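# Slide the pillow fully into its pillowcase on the table

## Task

Get the pillow completely inside the pillowcase, with the case's open end extending well beyond the pillow and the pillow lying flat rather than crumpled inside. Both items must stay on the table, though slight overhang past the table edge is acceptable. Finish by releasing everything and moving the grippers away.

## Robot and tools

Robot: two arms, left_arm and right_arm, each with a parallel two-finger gripper. In the scene frame the origin is at table-top height, midway between the nominal arm bases; +x points out over the table, +z up, and left_arm is on the +y side (this has nothing to do with left or right in the images). Calibrated bases: left_arm at (-0.026, +0.216, 0) m, quat_wxyz (+1.000, 0, 0, -0.006); right_arm at (+0.006, -0.328, 0) m, quat_wxyz (+1.000, 0, 0, -0.008). A two-camera stand sits behind the arms.

Frames: every hand pose, velocity, target, offset and wrist-camera pose is given in that arm's own base frame. The table and cam_high use the scene frame. A gripper's fingers point along its own +z and open and close along its y axis. end_effector_position is the point between the pads, just under 1 cm behind the fingertips.

Tool execute_actions(actions, cameras). actions is a list of actions run one after another. Each action is a list of 1 to 15 rows. Each row is one control step of 1/30 s. If an action has fewer than 15 rows, its last row is held until step 15. Every row is one flat list of 14 numbers, each in [-1, 1], covering both arms even when only one moves. The order is dx, dy, dz, rx, ry, rz, opening for left_arm, then the same seven for right_arm.

dx, dy, dz, rx, ry, rz are offsets, not poses. They are measured from that arm's Hand target as it was when the action began, along that arm's base axes. Every row counts from that starting target, not from the row before it. The next action starts from the new target, so sending the same offset again moves the hand further. Scale: 1.0 equals 0.6 m for dx, dy, dz and 180 degrees for the rotation. rx, ry, rz form a single rotation vector, and the hand turns about its target position. If dx, dy, dz together are longer than 1.0, they are shortened along their direction.

opening is absolute, not an offset. +1 is fully open (pad gap about 87 mm), +0.5 gives about 59 to 75 mm, 0 about 31 to 49 mm, -0.5 about 8 to 21 mm, and -1 is closed. A 0 here is a real command. To leave a gripper unchanged, repeat its current command, which is shown under Tool commands or is otherwise the last value sent.

cameras: a list of names (cam_high, cam_left_wrist, cam_right_wrist) or ["all"]. [] returns no images. If it is null or left out, you get every camera for an empty actions list and none otherwise. An unknown name makes the call invalid. An empty actions list returns state and images without moving anything.

Tool zoom_image(camera, region): camera is one of cam_high, cam_left_wrist, cam_right_wrist, and it must appear in the most recent images. region is [x0, y0, x1, y1] in that image's pixels, with (0, 0) at the top-left, and is at most 504 by 504. Image sizes: cam_high 504x504, wrist cameras 672x504.

Tool finished_scene(scene): scene is the current scene number as an integer. It closes the scene and cannot be undone. The goal must still hold with the robot released and clear.

Results: end_effector_position (m) and end_effector_quat_wxyz are given per arm in its base frame. These can be off by a few cm, more at long reach. Hand target is the last commanded pose after the controller clips it. The next offsets start from there. The gripper often stops short of its target, and waiting does not help. Any following action, even with zero offsets, requests the target again. If the hand still falls short, send the remaining distance as an offset. To stop pushing into something, set the target back behind the gripper.

grip_measured is the finger motor position on the same scale as opening. In Joint positions, the last value per arm runs from 0 (closed) to 1 (open). To hold something, command roughly 0.04 below the reading at first contact (up to 0.11 near the range ends). Joint velocities may say within noise or be omitted. Joint torques follow joint order, include friction and offsets, and the first three wrap at ±28 N m. Quiet results can leave out small temperature changes.

Motion limits: each step, orientation is clipped to within 40 degrees of the measured one, and position is served first. Friction and gravity can leave the hand low, short or tilted, and small moves may not happen or may go the wrong way. Check the pose after each move and correct any tilt. Near the waist axis, a small move can swing the whole arm. Joint ranges (rad): waist -2.618 to 3.054, shoulder 0.000 to 3.142, elbow 0.000 to 3.142 (straight at 2.901), wrist pitch -1.571 to 1.571, wrist yaw -1.571 to 1.571, wrist roll -2.094 to 2.094.

Heat: holding loads, reaching far or pushing at unreachable targets heats motors, including during pauses. At 75 °C you get MOTOR HOT. At 90 °C the arm folds and stops working. At 100 °C it goes limp.

Avoid: anything falling or being left off the table, dropping or releasing moving items, slamming, and hard pushes on fixed or heavy objects. Above all, avoid contact between the two arms. The clearance check does not protect the grippers, housings or wrist cameras, and closing one gripper on the other's fingers counts as a press. Arm stops cost time. Smooth, low-effort motion is preferred. The robot holds its last command while you think.

Camera calibration (OpenCV conventions) is provided for each camera. cam_high is in the scene frame at about (0.489, -0.078, 1.111), looking down. Wrist camera poses come from joint readings and may lag during motion. Expect small errors of a few mm and degrees.

Each tool is called by a JSON object that holds its "fn" and its "kwargs", one argument or row to a line.

## Session

{"fn": "execute_actions", "kwargs": {
  "actions": []
}}

Scene clock: 0.00 s.
left_arm: end_effector_position=(+0.3203, -0.2271, +0.1182) grip_measured=+1.000 end_effector_quat_wxyz=(+0.375, +0.021, +0.924, -0.066) | right_arm: end_effector_position=(+0.4279, +0.2133, +0.1400) grip_measured=+1.000 end_effector_quat_wxyz=(+0.507, -0.185, +0.831, +0.132)
Joint positions: left_arm=[-0.724 1.533 1.097 -0.426 -0.362 -0.544 1] | right_arm=[0.454 1.637 1.044 0.125 -0.017 0.027 1]
Joint velocities: within noise
Joint torques (N m): no reading
Motor temperatures (°C): left_arm=[23 24 24 28 21 24 21] | right_arm=[22 27 27 28 21 21 19]
Heat: left arm: 28 °C; right arm: 28 °C.
Hand target: left_arm +0.3211, -0.2280, +0.1225; +0.378, +0.020, +0.923, -0.069 | right_arm +0.4294, +0.2140, +0.1470; +0.513, -0.184, +0.828, +0.133
Tool commands: left_gripper/opening=+1.0 right_gripper/opening=+1.0

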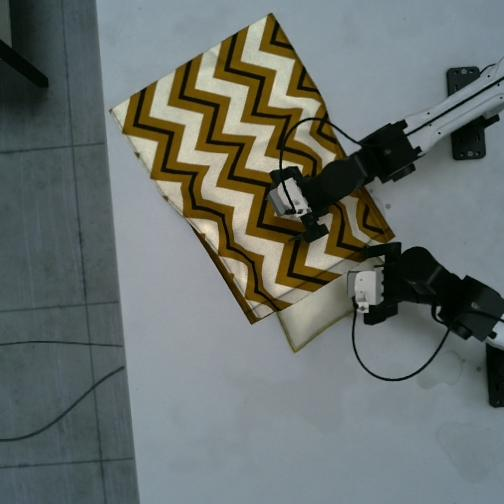

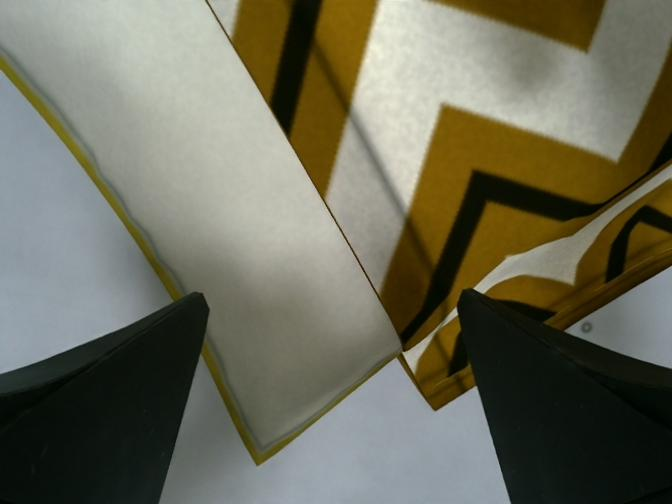

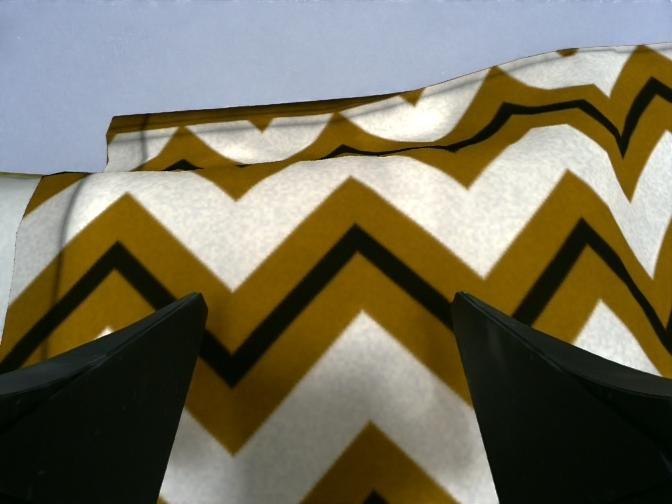

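{"fn": "zoom_image", "kwargs": {
  "camera": "cam_high",
  "region": [90, 0, 430, 370]
}}

{"fn": "zoom_image", "kwargs": {
  "camera": "cam_high",
  "region": [230, 220, 410, 370]
}}

Scaled by 1.362 from the camera's image (finer frame: 720x720).

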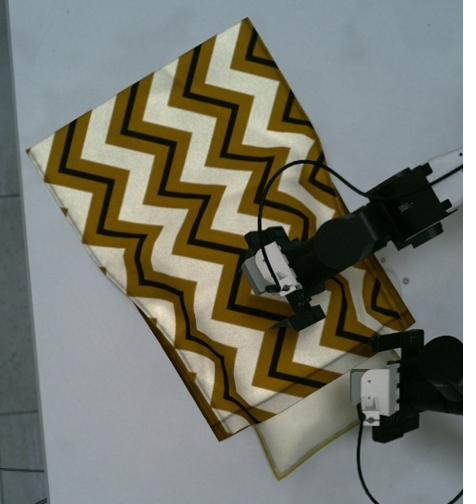

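Scaled by 2.800 from the camera's image (finer frame: 720x720).

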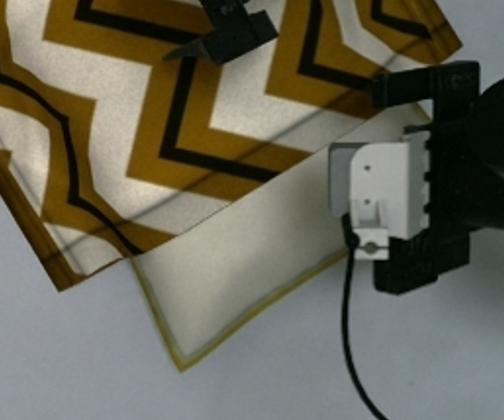

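{"fn": "execute_actions", "kwargs": {
  "actions": [
    [[-0.08,0.3,0.25,0,0,0,1,-0.25,-0.2,0.2,0,0,0,1]],
    [[0,0,0,0,0,0,1,0,0,0,0,0,0,1]]
  ],
  "cameras": ["all"]
}}

Scene clock: 29.20 s.
left_arm: end_effector_position=(+0.2737, -0.0488, +0.2666) grip_measured=+1.000 end_effector_quat_wxyz=(+0.377, +0.015, +0.924, -0.069) | right_arm: end_effector_position=(+0.2780, +0.0947, +0.2569) grip_measured=+1.000 end_effector_quat_wxyz=(+0.507, -0.178, +0.832, +0.134)
Joint positions: left_arm=[-0.129 1.135 1.387 -1.037 0.048 -0.116 1] | right_arm=[0.192 0.902 1.012 -0.593 -0.247 -0.08 1]
Joint torques (N m): left_arm=[0.21 -2.11 10.86 1.63 0.17 0.16] | right_arm=[-0.99 -0.35 8.85 1.59 -0.16 -0.32]
Heat: left arm: 31 °C; right arm: 32 °C.
Hand target: left_arm +0.2730, -0.0481, +0.2724; +0.378, +0.020, +0.923, -0.069 | right_arm +0.2794, +0.0941, +0.2671; +0.513, -0.184, +0.827, +0.133
Off the commanded pose: left_arm 0.006 m, 1 deg | right_arm 0.010 m, 1 deg.
cam_left_wrist: T_world_to_cam=[[-0.08589, -0.98822, 0.12665, -0.06149], [-0.99089, 0.09797, 0.09243, 0.26983], [-0.10375, -0.11756, -0.98763, 0.42734]] pos_world=[0.30643, -0.03696, 0.40491]
cam_right_wrist: T_world_to_cam=[[0.41867, -0.90739, -0.03697, -0.02546], [-0.89124, -0.40272, -0.20858, 0.35883], [0.17438, 0.12027, -0.9773, 0.33646]] pos_world=[0.2718, 0.08094, 0.40273]

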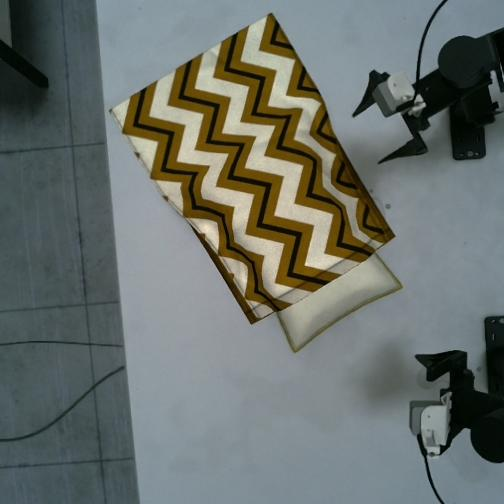

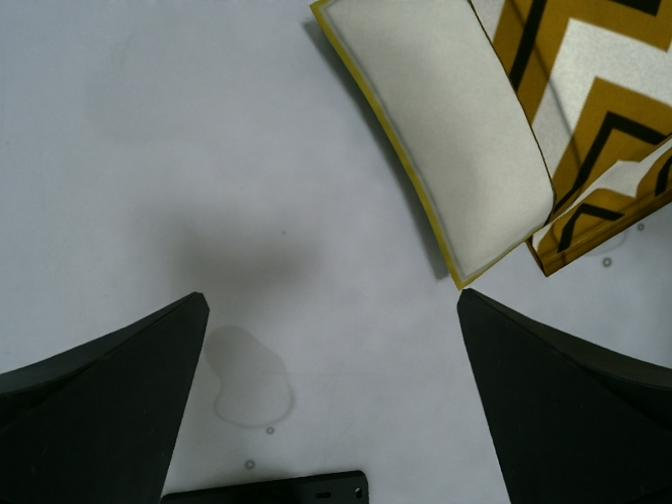

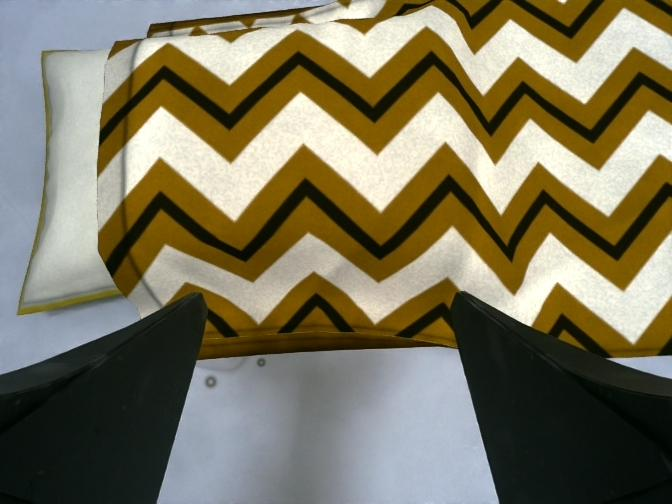

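{"fn": "execute_actions", "kwargs": {
  "actions": [
    [[0.025,-0.02,-0.05,-0.006,-0.031,-0.104,0.5,-0.03,0.07,-0.05,-0.087,0.025,0.161,0.6]],
    [[0.025,-0.02,-0.05,-0.006,-0.031,-0.104,0.5,-0.03,0.07,-0.05,-0.087,0.025,0.161,0.6]],
    [[0.025,-0.02,-0.08,-0.006,-0.031,-0.104,0.5,-0.047,0.088,-0.12,-0.087,0.025,0.161,0.6]],
    [[0,0,0,0,0,0,0.5,0,0,0,0,0,0,0.6]]
  ],
  "cameras": ["all"]
}}

Scene clock: 162.50 s.
left_arm: end_effector_position=(+0.3141, -0.0856, +0.1585) grip_measured=+0.500 end_effector_quat_wxyz=(+0.423, +0.446, +0.744, -0.261) | right_arm: end_effector_position=(+0.2111, +0.2280, +0.1296) grip_measured=+0.600 end_effector_quat_wxyz=(-0.085, +0.836, -0.520, -0.156)
Joint positions: left_arm=[0.119 1.372 1.03 -0.691 0.941 0.921 0.75] | right_arm=[0.752 1.678 1.462 -1.267 -0.347 -1.262 0.8]
Joint torques (N m): left_arm=[0.43 -4.22 11.4 1.06 0.57 0.19] | right_arm=[0.12 -6.06 7.98 0.35 -0.11 -0.24]
Motor temperatures (°C): left_arm=[23 24 42 34 21 23 20] | right_arm=[22 27 39 34 21 20 19]
Heat: left arm: 42 °C; right arm: 39 °C.
Hand target: left_arm +0.3180, -0.0841, +0.1644; +0.426, +0.450, +0.740, -0.260 | right_arm +0.2150, +0.2308, +0.1349; -0.090, +0.841, -0.512, -0.149
Off the commanded pose: left_arm 0.007 m, 1 deg | right_arm 0.007 m, 1 deg.
cam_left_wrist: T_world_to_cam=[[-0.88942, -0.45662, 0.02048, 0.23406], [-0.45342, 0.87575, -0.16576, 0.26224], [0.05775, -0.15671, -0.98595, 0.2661]] pos_world=[0.31172, -0.08108, 0.30103]
cam_right_wrist: T_world_to_cam=[[0.89888, 0.43818, -0.00404, -0.29357], [0.37861, -0.77197, 0.5106, 0.04925], [0.22062, -0.4605, -0.85981, 0.31512]] pos_world=[0.17572, 0.31177, 0.24461]

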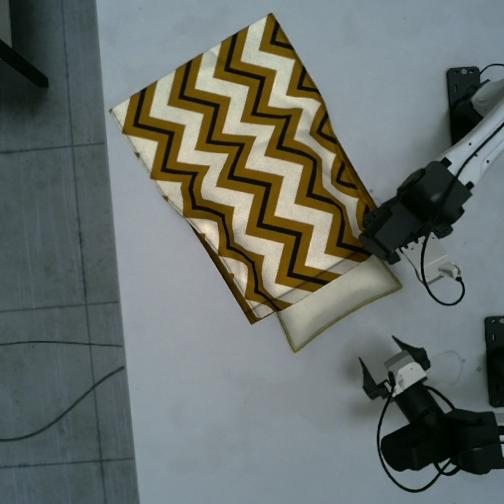

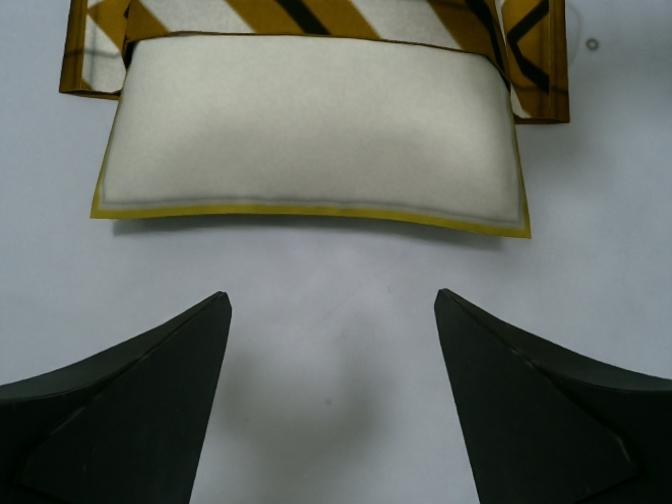

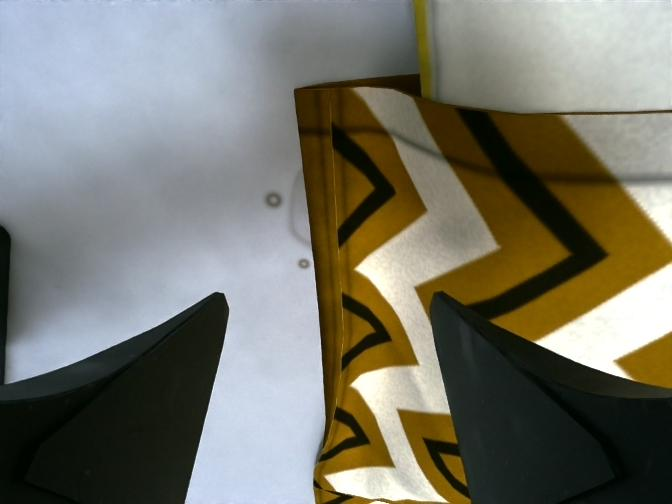

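{"fn": "execute_actions", "kwargs": {
  "actions": [
    [[0,0,-0.08,0,0,0,0.5,0,0,-0.13,0,0,0,0.5]],
    [[0,0,0,0,0,0,0.5,0,0,-0.025,0,0,0,0.5]]
  ],
  "cameras": ["cam_left_wrist","cam_right_wrist"]
}}

Scene clock: 180.77 s.
left_arm: end_effector_position=(+0.3182, -0.0850, +0.1196) grip_measured=+0.500 end_effector_quat_wxyz=(+0.426, +0.451, +0.740, -0.260) | right_arm: end_effector_position=(+0.2167, +0.2322, +0.0489) grip_measured=+0.500 end_effector_quat_wxyz=(-0.097, +0.838, -0.515, -0.151)
Joint positions: left_arm=[0.121 1.415 0.906 -0.523 0.946 0.935 0.75] | right_arm=[0.752 1.722 1.187 -0.925 -0.343 -1.268 0.75]
Joint torques (N m): left_arm=[0.28 -5.3 7.31 1.38 0.52 0] | right_arm=[0.01 -5.9 4.37 0.58 -0.21 -0.27]
Heat: left arm: 40 °C; right arm: 38 °C.
Hand target: left_arm +0.3181, -0.0841, +0.1165; +0.427, +0.450, +0.740, -0.260 | right_arm +0.2151, +0.2308, +0.0420; -0.090, +0.841, -0.512, -0.149
Off the commanded pose: left_arm 0.003 m, 0 deg | right_arm 0.007 m, 1 deg.
cam_left_wrist: T_world_to_cam=[[-0.89313, -0.4497, 0.00971, 0.2418], [-0.44467, 0.87948, -0.16966, 0.25501], [0.06776, -0.15585, -0.98545, 0.22437]] pos_world=[0.31415, -0.08057, 0.26203]
cam_right_wrist: T_world_to_cam=[[0.89633, 0.44285, 0.0218, -0.30261], [0.37168, -0.77727, 0.50765, 0.09445], [0.24176, -0.44692, -0.86129, 0.23883]] pos_world=[0.1784, 0.31416, 0.16434]

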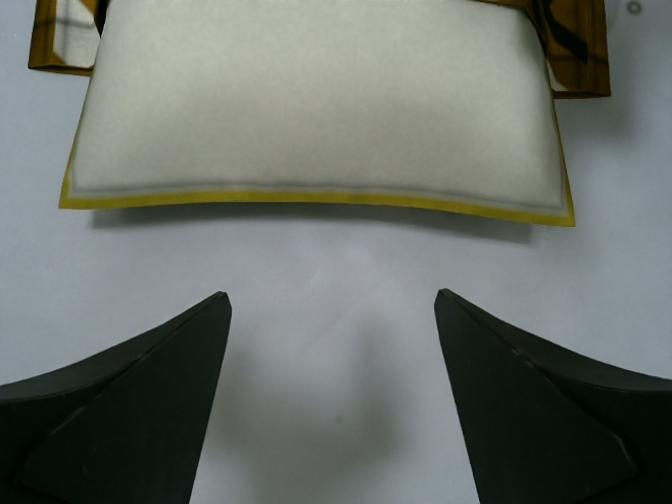

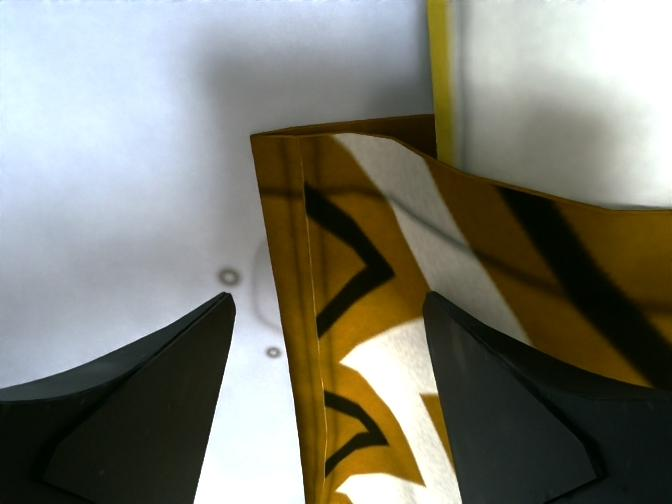

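{"fn": "execute_actions", "kwargs": {
  "actions": [
    [[0,0,-0.15,0,0,0,0.5,0,0,-0.06,0,0,0,0.5]],
    [[0,0,0,0,0,0,0.5,0,0,0,0,0,0,0]],
    [[0,0,0,0,0,0,0.5,0,0,0,0,0,0,-1]],
    [[0,0,0,0,0,0,0.5,0,0,0,0,0,0,-1]]
  ],
  "cameras": ["all"]
}}

Scene clock: 197.87 s.
left_arm: end_effector_position=(+0.3231, -0.0826, +0.0335) grip_measured=+0.500 end_effector_quat_wxyz=(+0.434, +0.456, +0.735, -0.253) | right_arm: end_effector_position=(+0.2174, +0.2326, +0.0135) grip_measured=-0.999 end_effector_quat_wxyz=(-0.098, +0.838, -0.515, -0.150)
Joint positions: left_arm=[0.128 1.597 0.682 -0.103 0.95 0.949 0.75] | right_arm=[0.752 1.771 1.096 -0.781 -0.343 -1.269 0]
Joint torques (N m): left_arm=[-0.35 -5.18 5.46 1.38 0.48 -0.11] | right_arm=[-0.03 -5.65 4.51 0.59 -0.16 -0.24]
Heat: left arm: 38 °C; right arm: 36 °C.
Hand target: left_arm +0.3180, -0.0840, +0.0264; +0.426, +0.450, +0.740, -0.260 | right_arm +0.2151, +0.2309, +0.0060; -0.090, +0.841, -0.512, -0.149
Off the commanded pose: left_arm 0.009 m, 1 deg | right_arm 0.008 m, 1 deg.
cam_left_wrist: T_world_to_cam=[[-0.89403, -0.44778, -0.01405, 0.2494], [-0.43854, 0.88112, -0.17695, 0.23882], [0.09161, -0.15204, -0.98412, 0.13215]] pos_world=[0.3156, -0.07866, 0.17581]
cam_right_wrist: T_world_to_cam=[[0.89601, 0.44335, 0.02487, -0.30269], [0.37077, -0.77778, 0.50753, 0.11276], [0.24435, -0.44553, -0.86128, 0.20754]] pos_world=[0.17869, 0.31436, 0.12905]

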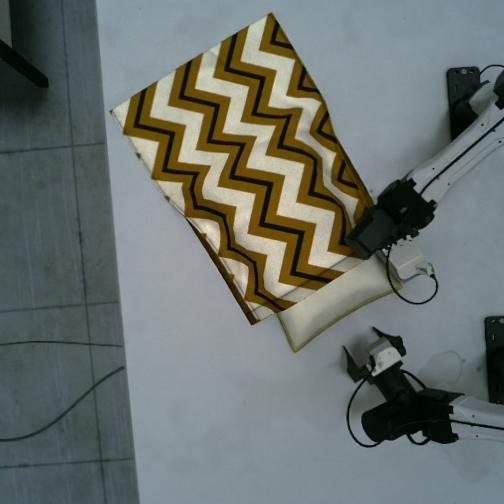

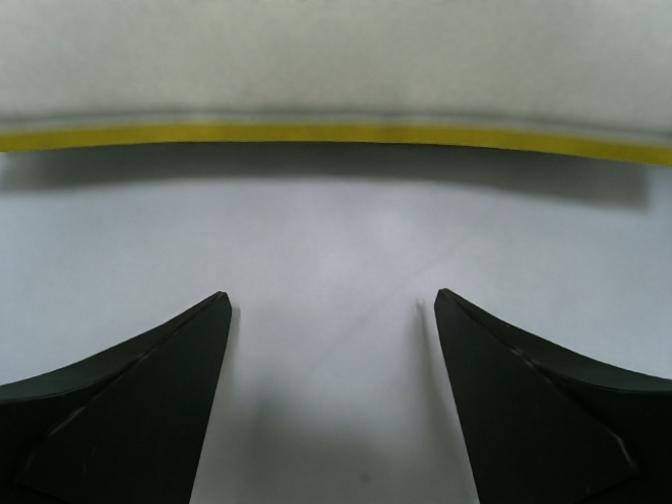

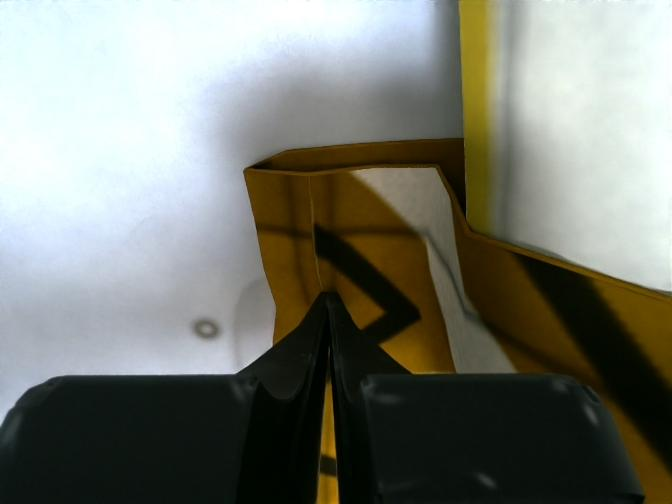

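{"fn": "execute_actions", "kwargs": {
  "actions": [
    [[0,0,0,0,0,0,0.5,0,0,0,0,0,0,0.4]],
    [[0,0,0,0,0,0,0.5,0,0,-0.025,0,0,0,0.4]],
    [[0,0,0,0,0,0,0.5,0,0,0,0,0,0,0]],
    [[0,0,0,0,0,0,0.5,0,0,0,0,0,0,-1]],
    [[0,0,0,0,0,0,0.5,0,0,0,0,0,0,-1]]
  ],
  "cameras": ["cam_right_wrist"]
}}

{"fn": "zoom_image", "kwargs": {
  "camera": "cam_right_wrist",
  "region": [200, 130, 500, 430]
}}

Scene clock: 212.50 s.
left_arm: end_effector_position=(+0.3231, -0.0826, +0.0335) grip_measured=+0.500 end_effector_quat_wxyz=(+0.434, +0.456, +0.735, -0.253) | right_arm: end_effector_position=(+0.2315, +0.2427, +0.0113) grip_measured=-0.853 end_effector_quat_wxyz=(-0.130, +0.841, -0.508, -0.135)
Joint positions: left_arm=[0.128 1.597 0.682 -0.103 0.95 0.949 0.75] | right_arm=[0.752 1.774 1.083 -0.694 -0.33 -1.272 0.073]
Joint torques (N m): left_arm=[-0.39 -5.19 5.24 1.36 0.46 -0.13] | right_arm=[0.05 -4.11 2.95 0.45 -0.39 -0.15]
Motor temperatures (°C): left_arm=[23 25 36 34 22 23 20] | right_arm=[22 30 35 30 21 20 19]
Heat: left arm: 36 °C; right arm: 35 °C.
Hand target: left_arm +0.3180, -0.0840, +0.0264; +0.426, +0.450, +0.740, -0.260 | right_arm +0.2151, +0.2308, -0.0090; -0.090, +0.841, -0.512, -0.149
Off the commanded pose: left_arm 0.009 m, 1 deg | right_arm 0.029 m, 5 deg.
cam_right_wrist: T_world_to_cam=[[0.89165, 0.4421, 0.0975, -0.31926], [0.34087, -0.79734, 0.49806, 0.12834], [0.29793, -0.41086, -0.86164, 0.18585]] pos_world=[0.18555, 0.31984, 0.12734]

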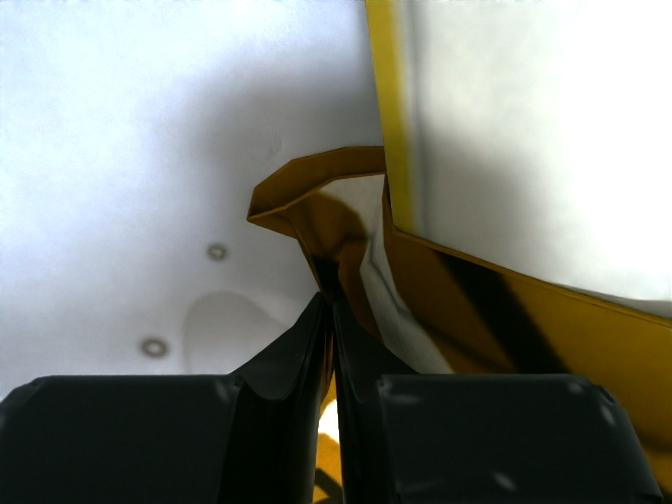

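Scaled by 1.680 from the camera's image (finer frame: 960x720).

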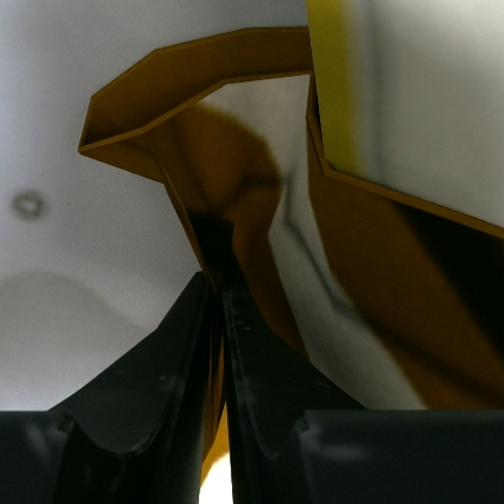

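{"fn": "execute_actions", "kwargs": {
  "actions": [
    [[0,0,-0.03,0,0,0,0.5,0.027,0.02,0.04,0,0,0,-1]],
    [[0.028,-0.055,-0.01,0,0,0,0.5,0,0,0,0,0,0,-1]],
    [[0.028,-0.055,0,0,0,0,0.5,0,0,0,0,0,0,-1]],
    [[0.028,-0.055,0,0,0,0,0.5,0,0,0,0,0,0,-1]],
    [[0.028,-0.055,0,0,0,0,0.5,0,0,0,0,0,0,-1]]
  ],
  "cameras": ["all"]
}}

Scene clock: 239.10 s.
left_arm: end_effector_position=(+0.3855, -0.2162, +0.0160) grip_measured=+0.500 end_effector_quat_wxyz=(+0.446, +0.461, +0.721, -0.263) | right_arm: end_effector_position=(+0.2296, +0.2399, +0.0140) grip_measured=-0.853 end_effector_quat_wxyz=(-0.092, +0.840, -0.515, -0.143)
Joint positions: left_arm=[-0.288 1.9 0.841 0.406 0.7 0.494 0.75] | right_arm=[0.752 1.826 1.169 -0.809 -0.326 -1.272 0.073]
Joint torques (N m): left_arm=[-0.9 -6.37 8.57 1.56 0 -0.2] | right_arm=[-0.65 -6.08 7.2 0.35 -0.32 -0.24]
Heat: left arm: 34 °C; right arm: 33 °C.
Hand target: left_arm +0.3853, -0.2161, +0.0025; +0.427, +0.450, +0.740, -0.260 | right_arm +0.2313, +0.2428, +0.0150; -0.090, +0.841, -0.512, -0.149
Off the commanded pose: left_arm 0.013 m, 3 deg | right_arm 0.004 m, 1 deg.
cam_left_wrist: T_world_to_cam=[[-0.90355, -0.42779, -0.02437, 0.25319], [-0.41355, 0.88552, -0.21172, 0.3728], [0.11215, -0.18122, -0.97703, 0.07458]] pos_world=[0.37458, -0.2083, 0.15796]
cam_right_wrist: T_world_to_cam=[[0.89508, 0.44537, 0.02179, -0.31704], [0.36927, -0.76777, 0.52362, 0.11135], [0.24993, -0.46064, -0.85167, 0.21033]] pos_world=[0.19009, 0.32358, 0.12774]

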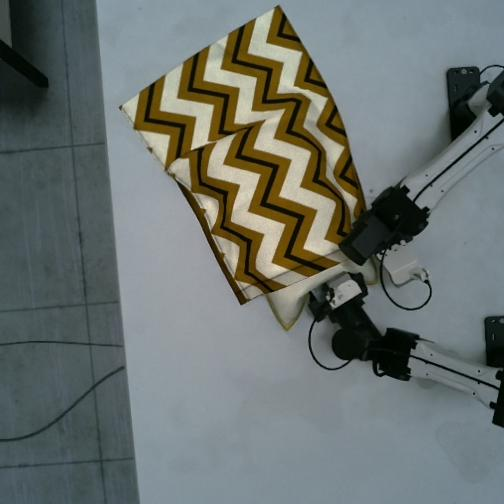

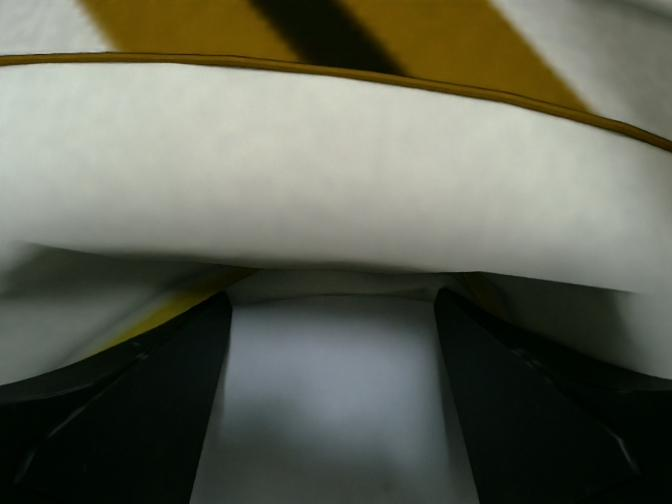

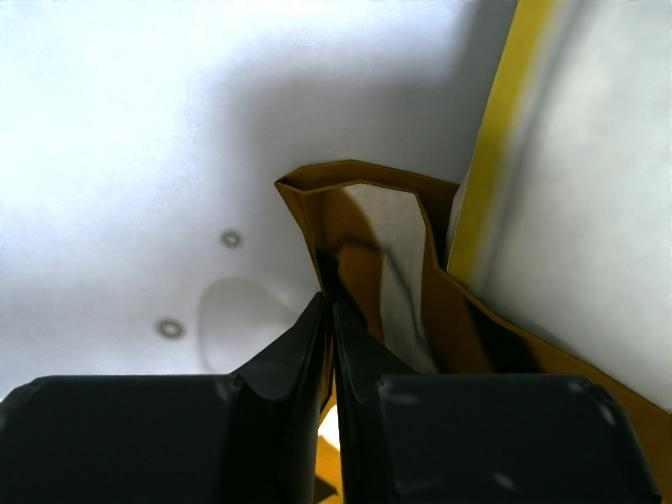

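{"fn": "execute_actions", "kwargs": {
  "actions": [
    [[0,0,0.01,0,0,0,0.5,-0.028,0.052,0.03,0,0,0,-1]],
    [[0.01,-0.025,0,0,0,0,0.5,-0.028,0.055,0,0,0,0,-1]],
    [[0.01,-0.025,0,0,0,0,0.5,-0.028,0.055,0,0,0,0,-1]]
  ],
  "cameras": ["all"]
}}

Scene clock: 251.40 s.
left_arm: end_effector_position=(+0.3989, -0.2414, +0.0170) grip_measured=+0.500 end_effector_quat_wxyz=(+0.444, +0.458, +0.727, -0.255) | right_arm: end_effector_position=(+0.2037, +0.2927, +0.0291) grip_measured=-0.853 end_effector_quat_wxyz=(-0.083, +0.846, -0.512, -0.126)
Joint positions: left_arm=[-0.353 1.951 0.926 0.397 0.626 0.443 0.75] | right_arm=[0.934 1.879 1.304 -0.85 -0.266 -1.099 0.073]
Joint torques (N m): left_arm=[-1.36 -7.41 9.59 1.58 0.21 -0.29] | right_arm=[-0.46 -8.23 5.57 0.58 -0.33 -0.15]
Heat: left arm: 35 °C; right arm: 34 °C.
Hand target: left_arm +0.3973, -0.2461, +0.0086; +0.427, +0.450, +0.740, -0.260 | right_arm +0.2018, +0.2941, +0.0293; -0.084, +0.845, -0.511, -0.132 (last step not sent: back at the drive's target)
Off the commanded pose: left_arm 0.010 m, 3 deg | right_arm 0.053 m, 3 deg.
pose unreachable (right arm): on one or more control steps of this call, first in action 2 (counted from 0), this arm could not follow its commanded pose, so it was not sent that pose on those steps. It may still have moved: this result reports where it is.
cause: moving toward the commanded pose would bring a part of the arm too close to another arm (this arm's wrist (the part past joint 4) and the left arm's forearm (the part past joint 3), along the way the arms are being sent, or toward where that arm still pushes).
cam_left_wrist: T_world_to_cam=[[-0.89606, -0.44309, -0.02723, 0.24797], [-0.42951, 0.88083, -0.19917, 0.4059], [0.11223, -0.16677, -0.97959, 0.07298]] pos_world=[0.38835, -0.23548, 0.15908]
cam_right_wrist: T_world_to_cam=[[0.88998, 0.45517, 0.02755, -0.31974], [0.36452, -0.74644, 0.55674, 0.14736], [0.27398, -0.48544, -0.83023, 0.25579]] pos_world=[0.16076, 0.37971, 0.13913]

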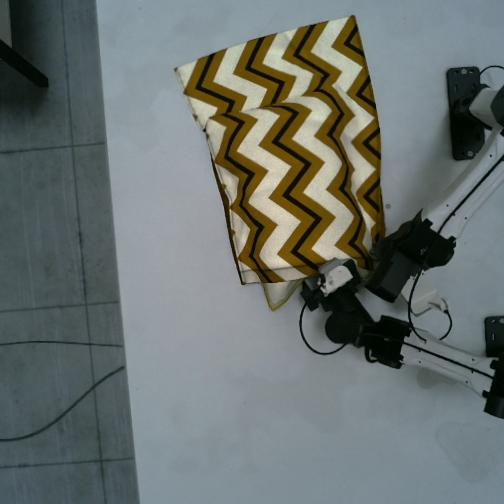

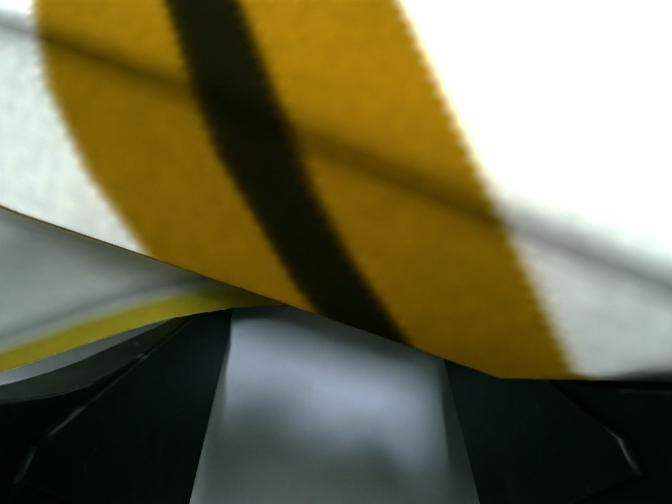

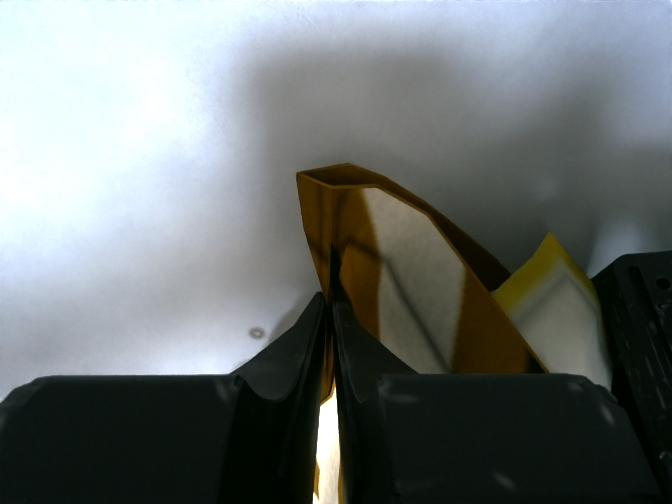

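{"fn": "execute_actions", "kwargs": {
  "actions": [
    [[-0.01,0.09,0,0,0,0,0.5,0,0,0,0,0,0,-1]],
    [[0.07,0.09,0.005,0,0,-0.03,0.5,0,0,0,0,0,0,-1]],
    [[0.05,0.0,0,0,0,-0.03,0.5,0,0,0,0,0,0,-1]]
  ],
  "cameras": ["all"]
}}

Scene clock: 268.23 s.
left_arm: end_effector_position=(+0.4645, -0.1405, +0.0180) grip_measured=+0.500 end_effector_quat_wxyz=(+0.414, +0.520, +0.688, -0.292) | right_arm: end_effector_position=(+0.2037, +0.2927, +0.0291) grip_measured=-0.859 end_effector_quat_wxyz=(-0.083, +0.846, -0.512, -0.126)
Joint positions: left_arm=[-0.034 2.165 1.389 -0.251 0.965 0.97 0.75] | right_arm=[0.934 1.879 1.304 -0.85 -0.266 -1.099 0.071]
Joint torques (N m): left_arm=[0.42 -10.09 9.66 0.87 0.53 0.18] | right_arm=[-0.24 -7.66 5.3 0.6 -0.41 -0.14]
Heat: left arm: 37 °C; right arm: 34 °C.
Hand target: left_arm +0.4632, -0.1382, +0.0116; +0.400, +0.518, +0.695, -0.299 | right_arm +0.2018, +0.2941, +0.0293; -0.084, +0.845, -0.511, -0.132
Off the commanded pose: left_arm 0.007 m, 2 deg | right_arm 0.002 m, 1 deg.
cam_left_wrist: T_world_to_cam=[[-0.95953, -0.28094, -0.0193, 0.40356], [-0.27263, 0.94393, -0.18617, 0.28109], [0.07052, -0.17338, -0.98233, 0.10198]] pos_world=[0.45666, -0.13427, 0.1603]
cam_right_wrist: T_world_to_cam=[[0.88998, 0.45517, 0.02755, -0.31974], [0.36452, -0.74644, 0.55674, 0.14736], [0.27398, -0.48544, -0.83023, 0.25579]] pos_world=[0.16076, 0.37971, 0.13913]

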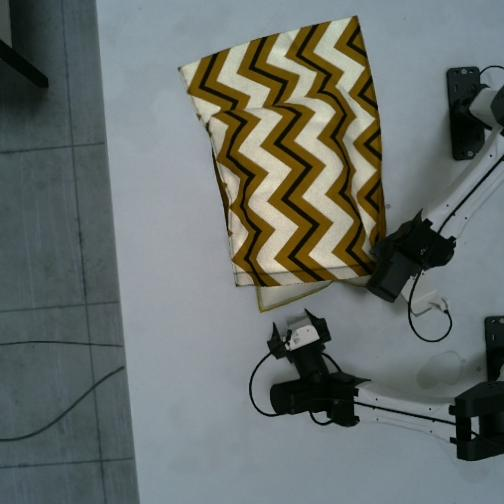

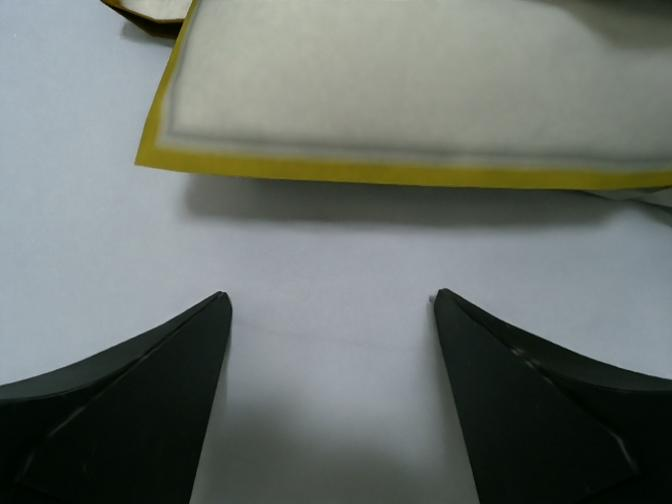

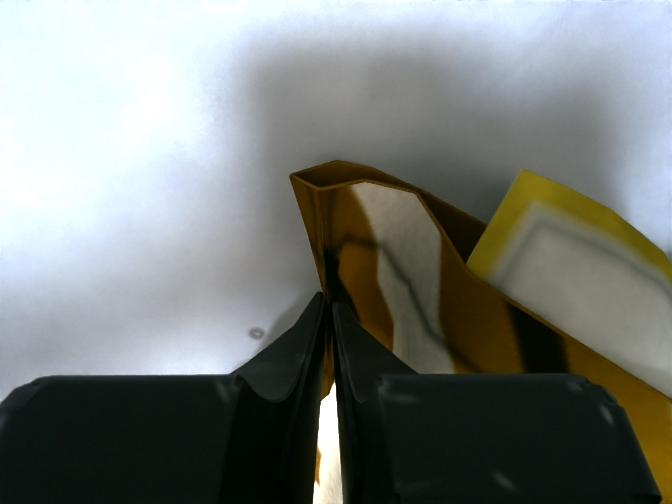

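{"fn": "execute_actions", "kwargs": {
  "actions": [
    [[0.005,-0.08,-0.012,0,0,0,0.5,0,0,0,0,0,0,-1]],
    [[0.01,-0.08,0,0,0,0,0.5,0,0,0,0,0,0,-1]],
    [[0.01,-0.08,0,0,0,0,0.5,0,0,0,0,0,0,-1]]
  ],
  "cameras": ["all"]
}}

Scene clock: 277.60 s.
left_arm: end_effector_position=(+0.4789, -0.2808, +0.0184) grip_measured=+0.500 end_effector_quat_wxyz=(+0.416, +0.526, +0.680, -0.297) | right_arm: end_effector_position=(+0.2041, +0.2920, +0.0291) grip_measured=-0.859 end_effector_quat_wxyz=(-0.082, +0.846, -0.512, -0.124)
Joint positions: left_arm=[-0.335 2.277 1.516 0.014 0.792 0.622 0.75] | right_arm=[0.934 1.879 1.304 -0.851 -0.262 -1.099 0.071]
Joint torques (N m): left_arm=[-0.43 -10.5 9.92 1.49 0.23 -0.23] | right_arm=[-0.27 -8.06 5.22 0.54 -0.35 -0.12]
Heat: left arm: 37 °C; right arm: 34 °C.
Hand target: left_arm +0.4782, -0.2821, +0.0044; +0.400, +0.518, +0.695, -0.299 | right_arm +0.2017, +0.2940, +0.0293; -0.084, +0.845, -0.511, -0.132
Off the commanded pose: left_arm 0.014 m, 3 deg | right_arm 0.003 m, 1 deg.
cam_left_wrist: T_world_to_cam=[[-0.965, -0.26098, -0.02563, 0.38631], [-0.25104, 0.94761, -0.19751, 0.40844], [0.07583, -0.18416, -0.97997, 0.07134]] pos_world=[0.46991, -0.27308, 0.16048]
cam_right_wrist: T_world_to_cam=[[0.89018, 0.45473, 0.02823, -0.31973], [0.36274, -0.74487, 0.55998, 0.14654], [0.27567, -0.48824, -0.82802, 0.25574]] pos_world=[0.16096, 0.37941, 0.13873]

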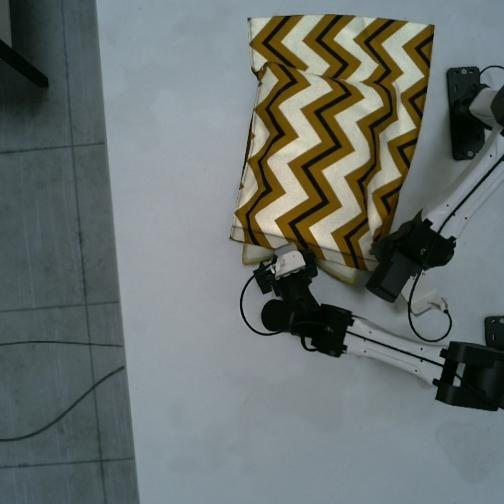

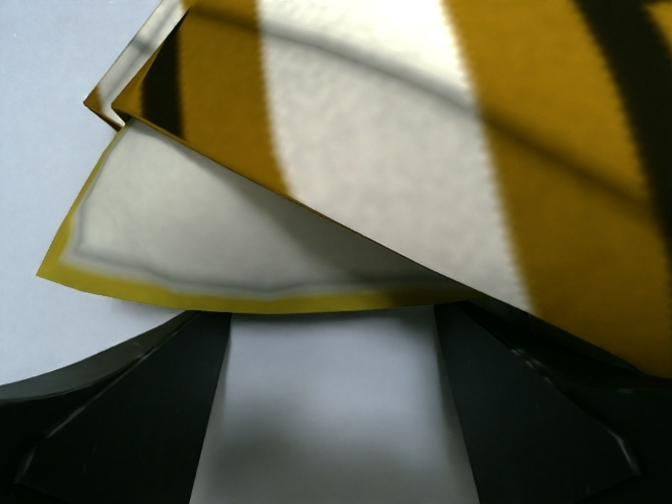

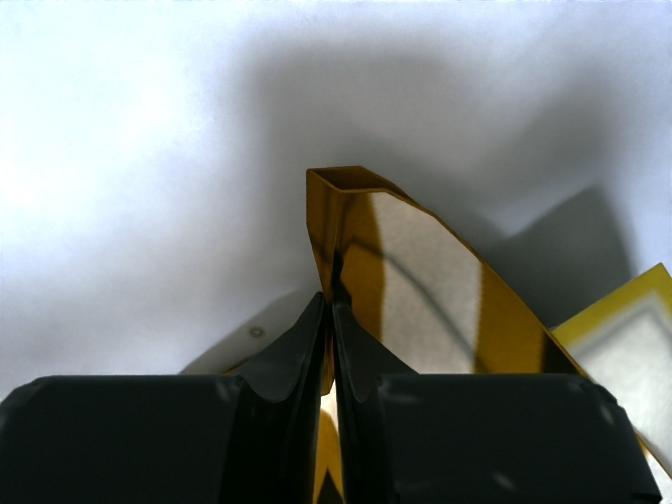

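{"fn": "execute_actions", "kwargs": {
  "actions": [
    [[-0.01,0.15,0.01,0,0,0,0.5,0,0,0,0,0,0,-1]],
    [[0,0.02,0.18,0.097,0.007,-0.067,0.6,0,0,0,0,0,0,-1]],
    [[0.147,-0.32,0.02,0.097,0.007,-0.067,0.6,0,0,0,0,0,0,-1]],
    [[0,0,0,0,0,0,0.6,0,0,0,0,0,0,-1]]
  ],
  "cameras": ["all"]
}}

Scene clock: 320.57 s.
left_arm: end_effector_position=(+0.5072, -0.4085, +0.1142) grip_measured=+0.600 end_effector_quat_wxyz=(+0.407, +0.701, +0.565, -0.153) | right_arm: end_effector_position=(+0.2041, +0.2920, +0.0291) grip_measured=-0.859 end_effector_quat_wxyz=(-0.082, +0.846, -0.512, -0.124)
Joint positions: left_arm=[-0.596 2.6 2.576 -0.763 0.497 0.979 0.8] | right_arm=[0.934 1.879 1.304 -0.851 -0.262 -1.099 0.071]
Joint torques (N m): left_arm=[-0.4 -18.86 7.34 1.64 0.37 0.03] | right_arm=[-0.28 -7.82 5.39 0.57 -0.41 -0.16]
Motor temperatures (°C): left_arm=[23 35 40 35 21 23 20] | right_arm=[22 35 34 28 21 20 21]
Heat: left arm: 40 °C; right arm: 35 °C.
Hand target: left_arm +0.5028, -0.4098, +0.1274; +0.414, +0.703, +0.558, -0.154 | right_arm +0.2017, +0.2940, +0.0293; -0.084, +0.845, -0.511, -0.132
Off the commanded pose: left_arm 0.014 m, 1 deg | right_arm 0.003 m, 1 deg.
pose unreachable (left arm): on one or more control steps of this call, first in action 2 (counted from 0), this arm could not follow its commanded pose, so it was not sent that pose on those steps. It may still have moved: this result reports where it is.
cause: moving toward the commanded pose would bring a part of the arm too close to another arm (this arm's forearm (the part past joint 3) and the right arm's wrist (the part past joint 4), along the way the arms are being sent, or toward where that arm still pushes).
cam_left_wrist: T_world_to_cam=[[-0.92075, 0.0368, -0.38842, 0.5233], [0.01989, 0.99867, 0.04748, 0.41092], [0.38966, 0.03599, -0.92026, 0.06352]] pos_world=[0.44891, -0.43192, 0.2422]
cam_right_wrist: T_world_to_cam=[[0.89018, 0.45473, 0.02823, -0.31973], [0.36274, -0.74487, 0.55998, 0.14654], [0.27567, -0.48824, -0.82802, 0.25574]] pos_world=[0.16096, 0.37941, 0.13873]

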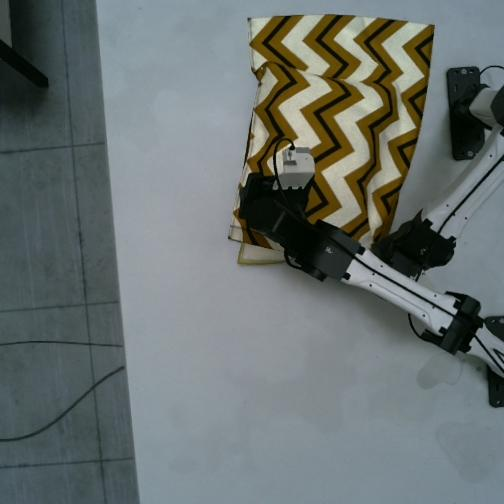

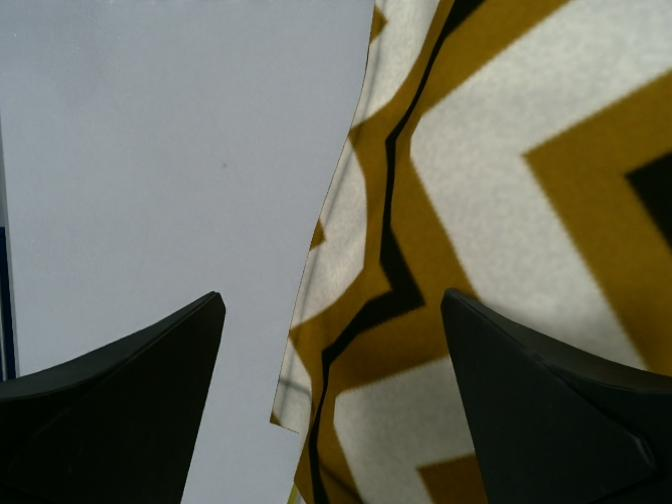

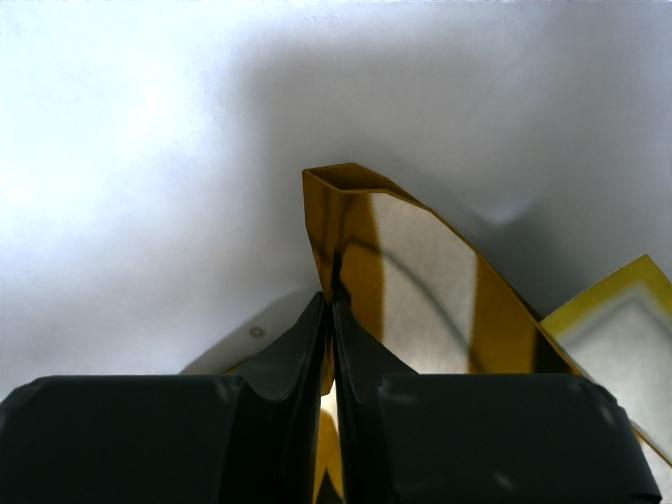

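{"fn": "execute_actions", "kwargs": {
  "actions": [
    [[-0.167,0.2,0.1,0,0,0,0.6,0,0,0,0,0,0,0.5]],
    [[-0.133,0.317,0.033,0,0,0,0.6,0,0,0.267,0,0,0,0.6]],
    [[0,0,0,0.068,0.06,0,0.6,0.267,-0.083,0,0,0,-0.12,0.6]],
    [[0,0,0,0.0,0.0,0,0.6,0.275,-0.083,-0.05,0,0,-0.12,0.6]],
    [[-0.132,-0.253,-0.133,0.068,0.06,0,0.6,0,0,0,0,0,0,0.6]],
    [[0,0,0,0.0,0.0,0,0.6,0,0,0,0,0,0,0.6]]
  ],
  "cameras": ["all"]
}}

Scene clock: 365.50 s.
left_arm: end_effector_position=(+0.4451, -0.3314, +0.1610) grip_measured=+0.600 end_effector_quat_wxyz=(+0.281, +0.716, +0.618, -0.160) | right_arm: end_effector_position=(+0.2031, +0.2928, +0.0291) grip_measured=+0.600 end_effector_quat_wxyz=(-0.083, +0.845, -0.512, -0.127)
Joint positions: left_arm=[-0.556 2.547 2.837 -1.376 0.464 1.045 0.8] | right_arm=[0.934 1.879 1.304 -0.851 -0.269 -1.099 0.8]
Joint torques (N m): left_arm=[-0.05 -14.6 7.47 1.33 0.39 0.01] | right_arm=[-0.39 -7.99 5.6 0.6 -0.27 -0.16]
Motor temperatures (°C): left_arm=[23 49 38 34 21 23 20] | right_arm=[22 36 34 28 21 20 21]
Heat: left arm: 49 °C; right arm: 36 °C.
Hand target: left_arm +0.4456, -0.3317, +0.1611; +0.282, +0.716, +0.618, -0.160 | right_arm +0.2031, +0.2928, +0.0291; -0.083, +0.845, -0.512, -0.127
Off the commanded pose: left_arm 0.001 m, 0 deg | right_arm 0.000 m, 0 deg.
led back after a hold (left arm): the arm was led back toward your command in small steps, so it may still be short of it.
elbow stopped short (left arm): the move would have taken joint 3 (elbow) straighter than the controller allows.
pose unreachable (left arm): on one or more control steps of this call, first in action 0 (counted from 0), this arm could not follow its commanded pose, so it was not sent that pose on those steps. It may still have moved: this result reports where it is.
cause: moving toward the commanded pose would bring a part of the arm too close to another arm (this arm's fingers and the right arm's wrist (the part past joint 4), where that arm would come to rest).
pose unreachable (right arm): on one or more control steps of this call, first in action 1 (counted from 0), this arm could not follow its commanded pose, so it was not sent that pose on those steps. It may still have moved: this result reports where it is.
cause: moving toward the commanded pose would bring a part of the arm too close to another arm (this arm's wrist (the part past joint 4) and the left arm's forearm (the part past joint 3), at the place that arm is still heading or pushing toward).
cam_left_wrist: T_world_to_cam=[[-0.97763, 0.08274, -0.19336, 0.49072], [0.03509, 0.97064, 0.23794, 0.28619], [0.20737, 0.22583, -0.95184, 0.27707]] pos_world=[0.41224, -0.38097, 0.29051]
cam_right_wrist: T_world_to_cam=[[0.88988, 0.4555, 0.02517, -0.31922], [0.36654, -0.74675, 0.55499, 0.14733], [0.27159, -0.48465, -0.83148, 0.25624]] pos_world=[0.16047, 0.37961, 0.13933]

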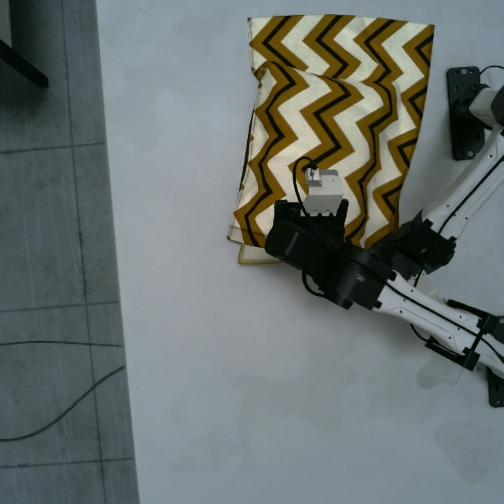

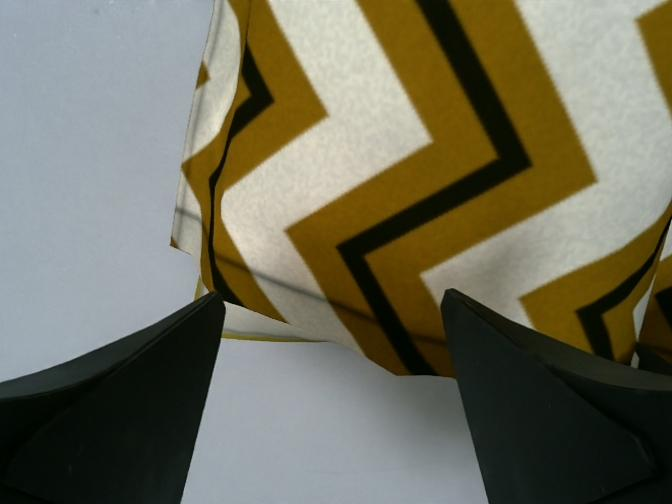

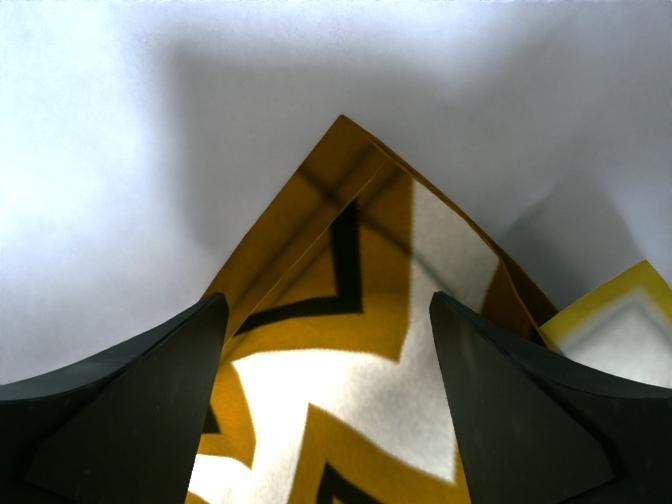

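{"fn": "execute_actions", "kwargs": {
  "actions": [
    [[0,0.25,0.1,0,0,0,0.6,0,0,0,0,0,0,0.6]],
    [[-0.12,0.25,0.0,0,0,0,0.6,0,0,0,0,0,0,0.6]],
    [[0,0,0,0,0,0,0.6,0,0,0.26,0,0,0,0.6]]
  ]
}}

Scene clock: 373.20 s.
left_arm: end_effector_position=(+0.3785, -0.0311, +0.2194) grip_measured=+0.600 end_effector_quat_wxyz=(+0.294, +0.710, +0.625, -0.138) | right_arm: end_effector_position=(+0.2021, +0.2907, +0.1817) grip_measured=+0.600 end_effector_quat_wxyz=(-0.083, +0.845, -0.513, -0.126)
Joint positions: left_arm=[0.113 1.869 1.989 -1.561 0.651 1.766 0.8] | right_arm=[0.934 1.85 1.881 -1.455 -0.266 -1.096 0.8]
Joint torques (N m): left_arm=[0.08 -10.24 6.06 0.48 0.53 0.11] | right_arm=[-0.39 -7.25 7.62 0.38 -0.24 -0.21]
Heat: left arm: 49 °C; right arm: 36 °C.
Hand target: left_arm +0.3736, -0.0317, +0.2212; +0.282, +0.717, +0.618, -0.159 | right_arm +0.2031, +0.2927, +0.1851; -0.083, +0.845, -0.512, -0.127
Off the commanded pose: left_arm 0.005 m, 3 deg | right_arm 0.004 m, 0 deg.
joint sent to its limit (left arm) — joint 4 (wrist pitch), lower limit. The joint targets are off in orientation, not in position.


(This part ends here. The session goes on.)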